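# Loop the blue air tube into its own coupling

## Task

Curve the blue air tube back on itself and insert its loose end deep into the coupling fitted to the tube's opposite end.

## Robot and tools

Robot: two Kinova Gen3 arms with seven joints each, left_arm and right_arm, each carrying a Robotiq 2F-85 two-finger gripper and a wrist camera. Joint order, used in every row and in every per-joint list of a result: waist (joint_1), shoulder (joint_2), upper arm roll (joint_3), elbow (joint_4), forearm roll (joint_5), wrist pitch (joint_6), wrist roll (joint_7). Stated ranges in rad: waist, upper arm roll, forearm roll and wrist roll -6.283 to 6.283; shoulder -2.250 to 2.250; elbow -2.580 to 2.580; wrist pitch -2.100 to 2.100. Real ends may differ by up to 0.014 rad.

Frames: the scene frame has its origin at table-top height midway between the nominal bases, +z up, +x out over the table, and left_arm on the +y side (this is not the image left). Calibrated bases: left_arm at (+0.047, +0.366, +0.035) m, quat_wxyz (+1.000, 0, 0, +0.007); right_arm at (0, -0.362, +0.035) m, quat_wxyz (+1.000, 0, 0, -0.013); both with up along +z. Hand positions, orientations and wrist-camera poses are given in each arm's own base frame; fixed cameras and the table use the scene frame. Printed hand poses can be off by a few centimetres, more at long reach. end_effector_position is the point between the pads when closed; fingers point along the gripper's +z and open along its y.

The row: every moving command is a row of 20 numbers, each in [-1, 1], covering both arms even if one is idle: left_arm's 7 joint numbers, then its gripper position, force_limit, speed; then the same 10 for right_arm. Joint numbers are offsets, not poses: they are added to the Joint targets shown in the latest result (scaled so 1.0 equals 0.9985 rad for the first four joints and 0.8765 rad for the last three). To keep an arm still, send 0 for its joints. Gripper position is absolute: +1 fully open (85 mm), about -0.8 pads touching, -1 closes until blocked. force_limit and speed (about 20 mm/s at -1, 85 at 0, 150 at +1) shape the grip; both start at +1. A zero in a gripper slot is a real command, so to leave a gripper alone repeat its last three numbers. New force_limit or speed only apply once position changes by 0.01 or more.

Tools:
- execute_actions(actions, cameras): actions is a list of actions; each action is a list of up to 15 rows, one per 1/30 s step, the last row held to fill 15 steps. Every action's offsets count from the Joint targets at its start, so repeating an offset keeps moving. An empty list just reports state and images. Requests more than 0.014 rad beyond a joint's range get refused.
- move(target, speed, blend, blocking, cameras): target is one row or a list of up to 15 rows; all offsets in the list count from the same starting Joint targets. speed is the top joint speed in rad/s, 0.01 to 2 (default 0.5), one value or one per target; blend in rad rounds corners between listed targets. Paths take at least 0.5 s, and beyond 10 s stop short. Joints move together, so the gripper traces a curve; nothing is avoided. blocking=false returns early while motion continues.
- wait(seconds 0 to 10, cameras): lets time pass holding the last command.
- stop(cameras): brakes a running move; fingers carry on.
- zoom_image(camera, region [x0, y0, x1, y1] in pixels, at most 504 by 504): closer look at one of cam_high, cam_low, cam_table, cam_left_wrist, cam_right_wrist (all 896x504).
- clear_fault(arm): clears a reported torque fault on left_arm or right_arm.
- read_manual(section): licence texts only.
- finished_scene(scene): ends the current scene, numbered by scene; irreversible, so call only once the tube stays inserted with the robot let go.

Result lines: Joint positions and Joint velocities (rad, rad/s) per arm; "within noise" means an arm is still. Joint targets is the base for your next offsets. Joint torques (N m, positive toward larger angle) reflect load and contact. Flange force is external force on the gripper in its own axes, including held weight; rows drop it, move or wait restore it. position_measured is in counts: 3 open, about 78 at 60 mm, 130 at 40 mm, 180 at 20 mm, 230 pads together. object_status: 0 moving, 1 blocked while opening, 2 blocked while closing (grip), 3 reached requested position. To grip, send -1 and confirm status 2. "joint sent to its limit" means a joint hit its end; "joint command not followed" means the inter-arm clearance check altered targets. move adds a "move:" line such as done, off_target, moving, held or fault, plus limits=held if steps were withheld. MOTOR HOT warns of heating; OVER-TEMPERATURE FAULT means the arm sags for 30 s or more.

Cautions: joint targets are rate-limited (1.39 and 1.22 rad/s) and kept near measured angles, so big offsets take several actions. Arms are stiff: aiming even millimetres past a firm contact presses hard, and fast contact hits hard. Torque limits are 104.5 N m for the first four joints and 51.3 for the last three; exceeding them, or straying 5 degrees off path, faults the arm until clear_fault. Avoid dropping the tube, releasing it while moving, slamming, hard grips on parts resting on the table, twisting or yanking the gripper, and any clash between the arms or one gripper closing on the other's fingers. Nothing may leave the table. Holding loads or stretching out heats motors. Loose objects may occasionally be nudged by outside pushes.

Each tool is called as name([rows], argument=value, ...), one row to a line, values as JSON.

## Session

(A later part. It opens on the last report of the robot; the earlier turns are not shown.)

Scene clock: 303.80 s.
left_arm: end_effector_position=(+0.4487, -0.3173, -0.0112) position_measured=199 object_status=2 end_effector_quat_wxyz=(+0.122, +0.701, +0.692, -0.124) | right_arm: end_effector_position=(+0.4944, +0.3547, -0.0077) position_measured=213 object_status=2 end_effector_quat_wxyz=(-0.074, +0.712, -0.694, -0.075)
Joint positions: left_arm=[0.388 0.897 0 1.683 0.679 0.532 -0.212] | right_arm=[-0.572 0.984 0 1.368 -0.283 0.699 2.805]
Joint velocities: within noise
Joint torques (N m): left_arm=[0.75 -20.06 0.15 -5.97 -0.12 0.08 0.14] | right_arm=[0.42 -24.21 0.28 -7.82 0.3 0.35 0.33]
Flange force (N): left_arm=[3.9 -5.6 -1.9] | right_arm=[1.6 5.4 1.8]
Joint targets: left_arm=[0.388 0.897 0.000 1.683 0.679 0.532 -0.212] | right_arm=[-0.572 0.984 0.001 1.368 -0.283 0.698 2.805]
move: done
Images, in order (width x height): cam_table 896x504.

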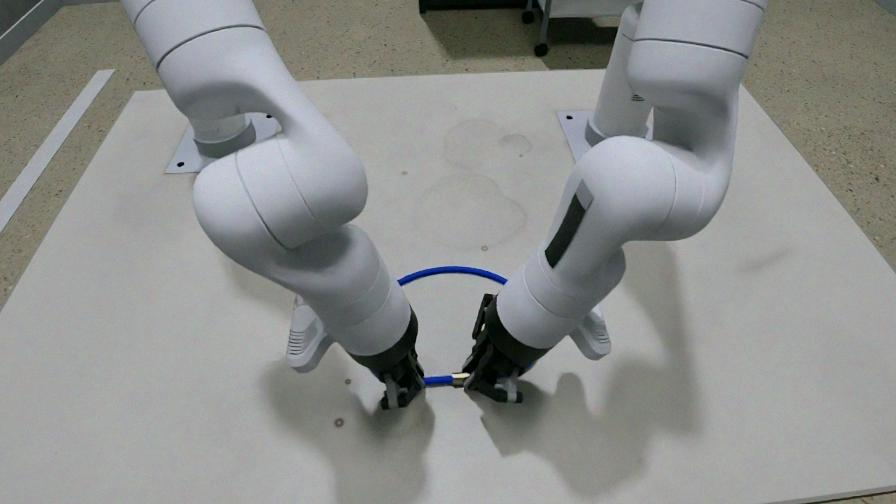

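move(target=[0,0,0,0,0,0,0,-1,0,-1,0,0,0,0,0,0,0,-0.3,-0.2,-1], cameras=[])

move(target=[0,0,0,0,0,0,0,0.1,0,-1,0,0,0,0,0,0,0,0.1,-0.2,-1], cameras=["cam_table"])

wait(seconds=0.5, cameras=[])

move([
  [0,-0.0723,0,-0.004,-0.0828,0.0701,0.0977,0.1,0,-1,0,-0.0605,0,-0.0085,0.0239,0.0757,-0.0319,0.1,-0.2,-1],
  [0,-0.1979,0,-0.0404,-0.2073,0.2272,0.255,0.1,0,-1,0,-0.1632,0,-0.0538,0.0623,0.241,-0.0867,0.1,-0.2,-1],
], speed=0.2, blend=0.01)

zoom_image(camera="cam_table", region=[360, 350, 560, 420])

Scene clock: 311.67 s.
left_arm: end_effector_position=(+0.4488, -0.3173, -0.0113) position_measured=199 object_status=2 end_effector_quat_wxyz=(+0.122, +0.701, +0.692, -0.124) | right_arm: end_effector_position=(+0.4943, +0.3547, -0.0078) position_measured=167 object_status=0 end_effector_quat_wxyz=(-0.074, +0.712, -0.694, -0.075)
Joint positions: left_arm=[0.388 0.897 0 1.683 0.679 0.532 -0.212] | right_arm=[-0.572 0.984 0 1.368 -0.283 0.699 2.805]
Joint velocities: within noise
Joint torques (N m): left_arm=[1.11 -19.64 0.3 -4.91 -0.17 0.76 0.07] | right_arm=[1.27 -24.6 1.11 -8.34 0.46 -0.29 0.14]
Flange force (N): left_arm=[3.6 -3.9 -1.2] | right_arm=[1.0 6.1 1.8]
Joint targets: left_arm=[0.388 0.897 0.000 1.683 0.679 0.532 -0.212] | right_arm=[-0.572 0.984 0.000 1.368 -0.283 0.699 2.805]
move: done
No camera images: "cameras" was empty.

Scene clock: 313.50 s.
left_arm: end_effector_position=(+0.4488, -0.3173, -0.0113) position_measured=117 object_status=0 end_effector_quat_wxyz=(+0.122, +0.701, +0.692, -0.124) | right_arm: end_effector_position=(+0.4943, +0.3547, -0.0078) position_measured=117 object_status=3 end_effector_quat_wxyz=(-0.074, +0.712, -0.694, -0.075)
Joint positions: left_arm=[0.388 0.897 0 1.683 0.679 0.532 -0.212] | right_arm=[-0.572 0.984 0 1.368 -0.283 0.699 2.805]
Joint velocities: within noise
Joint torques (N m): left_arm=[0.84 -20.19 0.31 -6.22 0.24 0.03 0.23] | right_arm=[0 -24.26 -0.03 -7.85 0.04 0.17 0.1]
Flange force (N): left_arm=[4.5 -5.7 -2.2] | right_arm=[2.4 4.4 1.4]
Joint targets: left_arm=[0.388 0.897 0.000 1.683 0.679 0.532 -0.212] | right_arm=[-0.572 0.984 0.000 1.368 -0.283 0.699 2.805]
move: done
Images, in order (width x height): cam_table 896x504.

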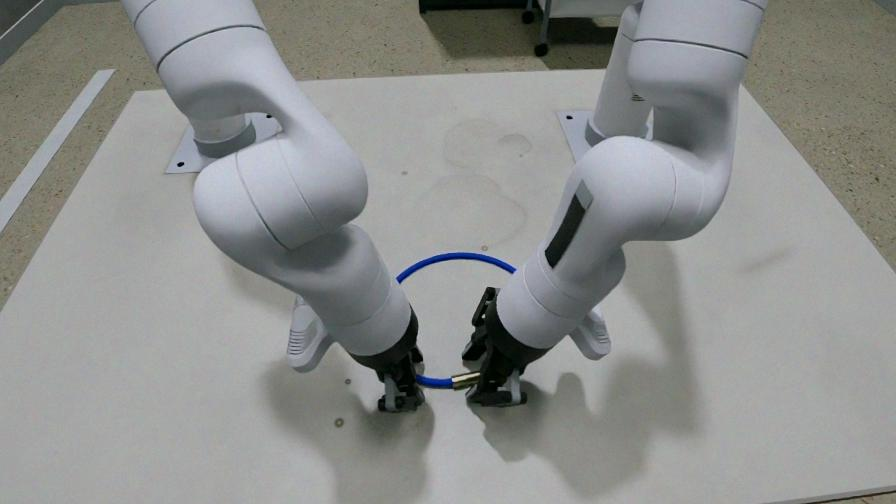

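Scene clock: 314.00 s.
left_arm: end_effector_position=(+0.4488, -0.3173, -0.0113) position_measured=117 object_status=3 end_effector_quat_wxyz=(+0.122, +0.701, +0.692, -0.124) | right_arm: end_effector_position=(+0.4943, +0.3547, -0.0078) position_measured=117 object_status=3 end_effector_quat_wxyz=(-0.074, +0.712, -0.694, -0.075)
Joint positions: left_arm=[0.388 0.897 0 1.683 0.679 0.532 -0.212] | right_arm=[-0.572 0.984 0 1.368 -0.283 0.699 2.805]
Joint velocities: within noise
Joint torques (N m): left_arm=[0.82 -20.16 0.31 -6.12 0.25 0.03 0.26] | right_arm=[0.03 -24.28 -0.16 -7.83 0 0.21 0.14]
Flange force (N): left_arm=[4.3 -5.4 -2.2] | right_arm=[2.2 4.4 1.5]
Joint targets: left_arm=[0.388 0.897 0.000 1.683 0.679 0.532 -0.212] | right_arm=[-0.572 0.984 0.000 1.368 -0.283 0.699 2.805]
Tool commands: left_gripper/position=+0.1 left_gripper/force_limit=+0.0 left_gripper/speed=-1.0 right_gripper/position=+0.1 right_gripper/force_limit=-0.2 right_gripper/speed=-1.0
wait: 0.50 s; at rest by 0.17 s
No camera images: "cameras" was empty.

Scene clock: 315.57 s.
left_arm: end_effector_position=(+0.4487, -0.3173, +0.0951) position_measured=117 object_status=3 end_effector_quat_wxyz=(+0.122, +0.701, +0.692, -0.124) | right_arm: end_effector_position=(+0.4940, +0.3542, +0.0990) position_measured=117 object_status=3 end_effector_quat_wxyz=(-0.073, +0.713, -0.693, -0.075)
Joint positions: left_arm=[0.388 0.7 0 1.642 0.498 0.731 0.012] | right_arm=[-0.572 0.821 0 1.314 -0.228 0.91 2.729]
Joint velocities: within noise
Joint torques (N m): left_arm=[0.85 -18.84 0.09 -7.8 0.51 -0.17 0.23] | right_arm=[0.06 -23.2 -0.13 -9.09 0.02 0.26 0.14]
Flange force (N): left_arm=[4.3 -4.9 -2.1] | right_arm=[2.7 5.0 2.2]
Joint targets: left_arm=[0.388 0.700 0.000 1.642 0.498 0.731 0.012] | right_arm=[-0.572 0.821 0.000 1.314 -0.228 0.910 2.729]
move: done

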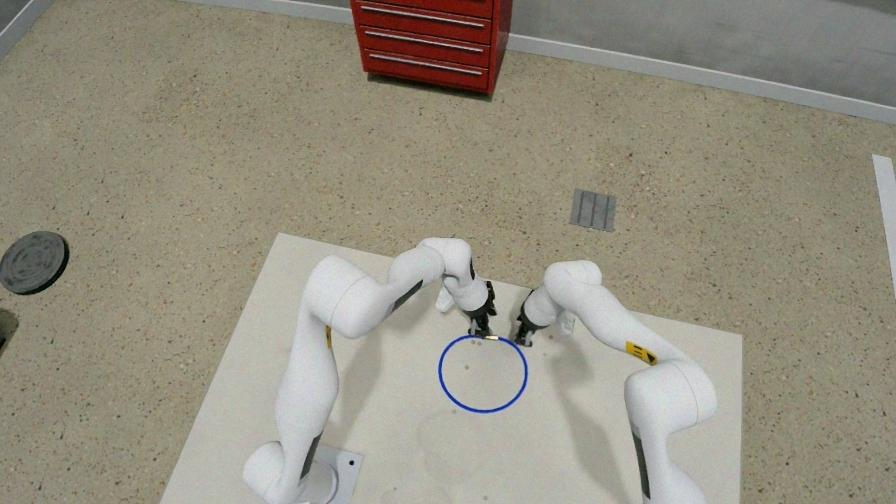

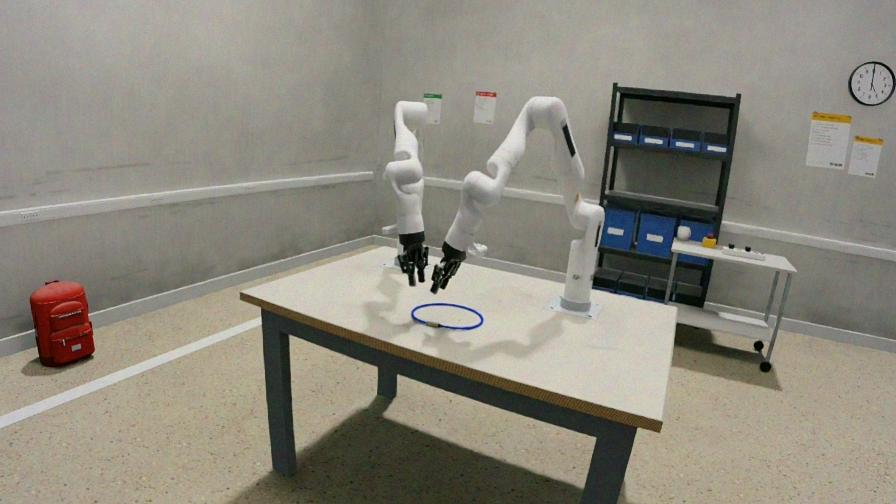

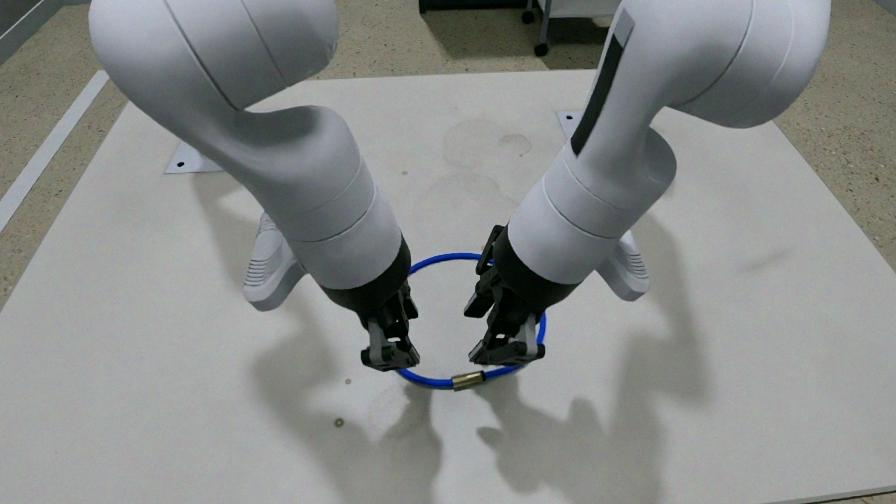

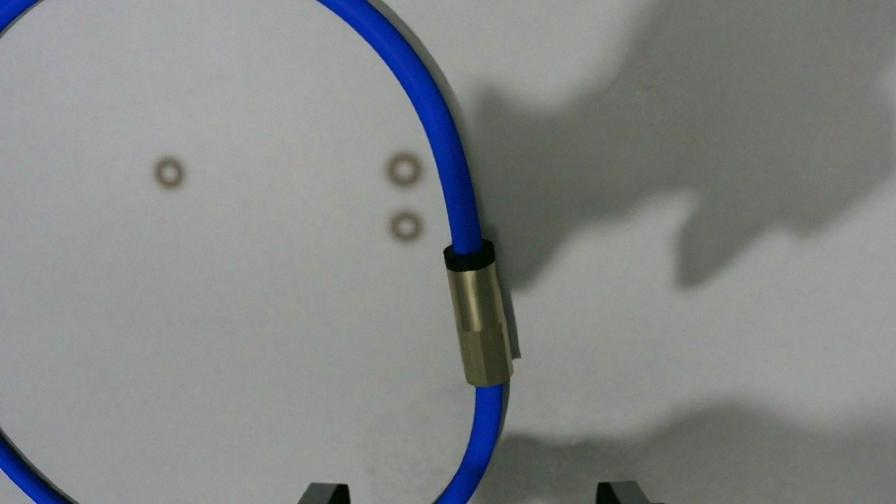

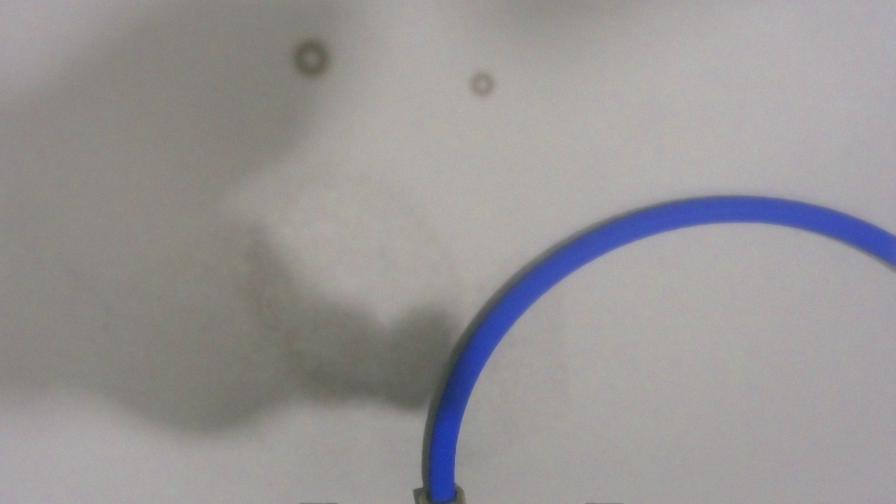

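Scaled by 2.520 from the camera's 896x504 image, which has a finer 1280x720 frame.

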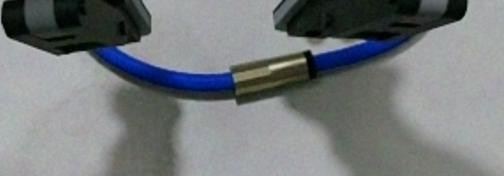

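finished_scene(scene=2)

The scene is finished: the task was done.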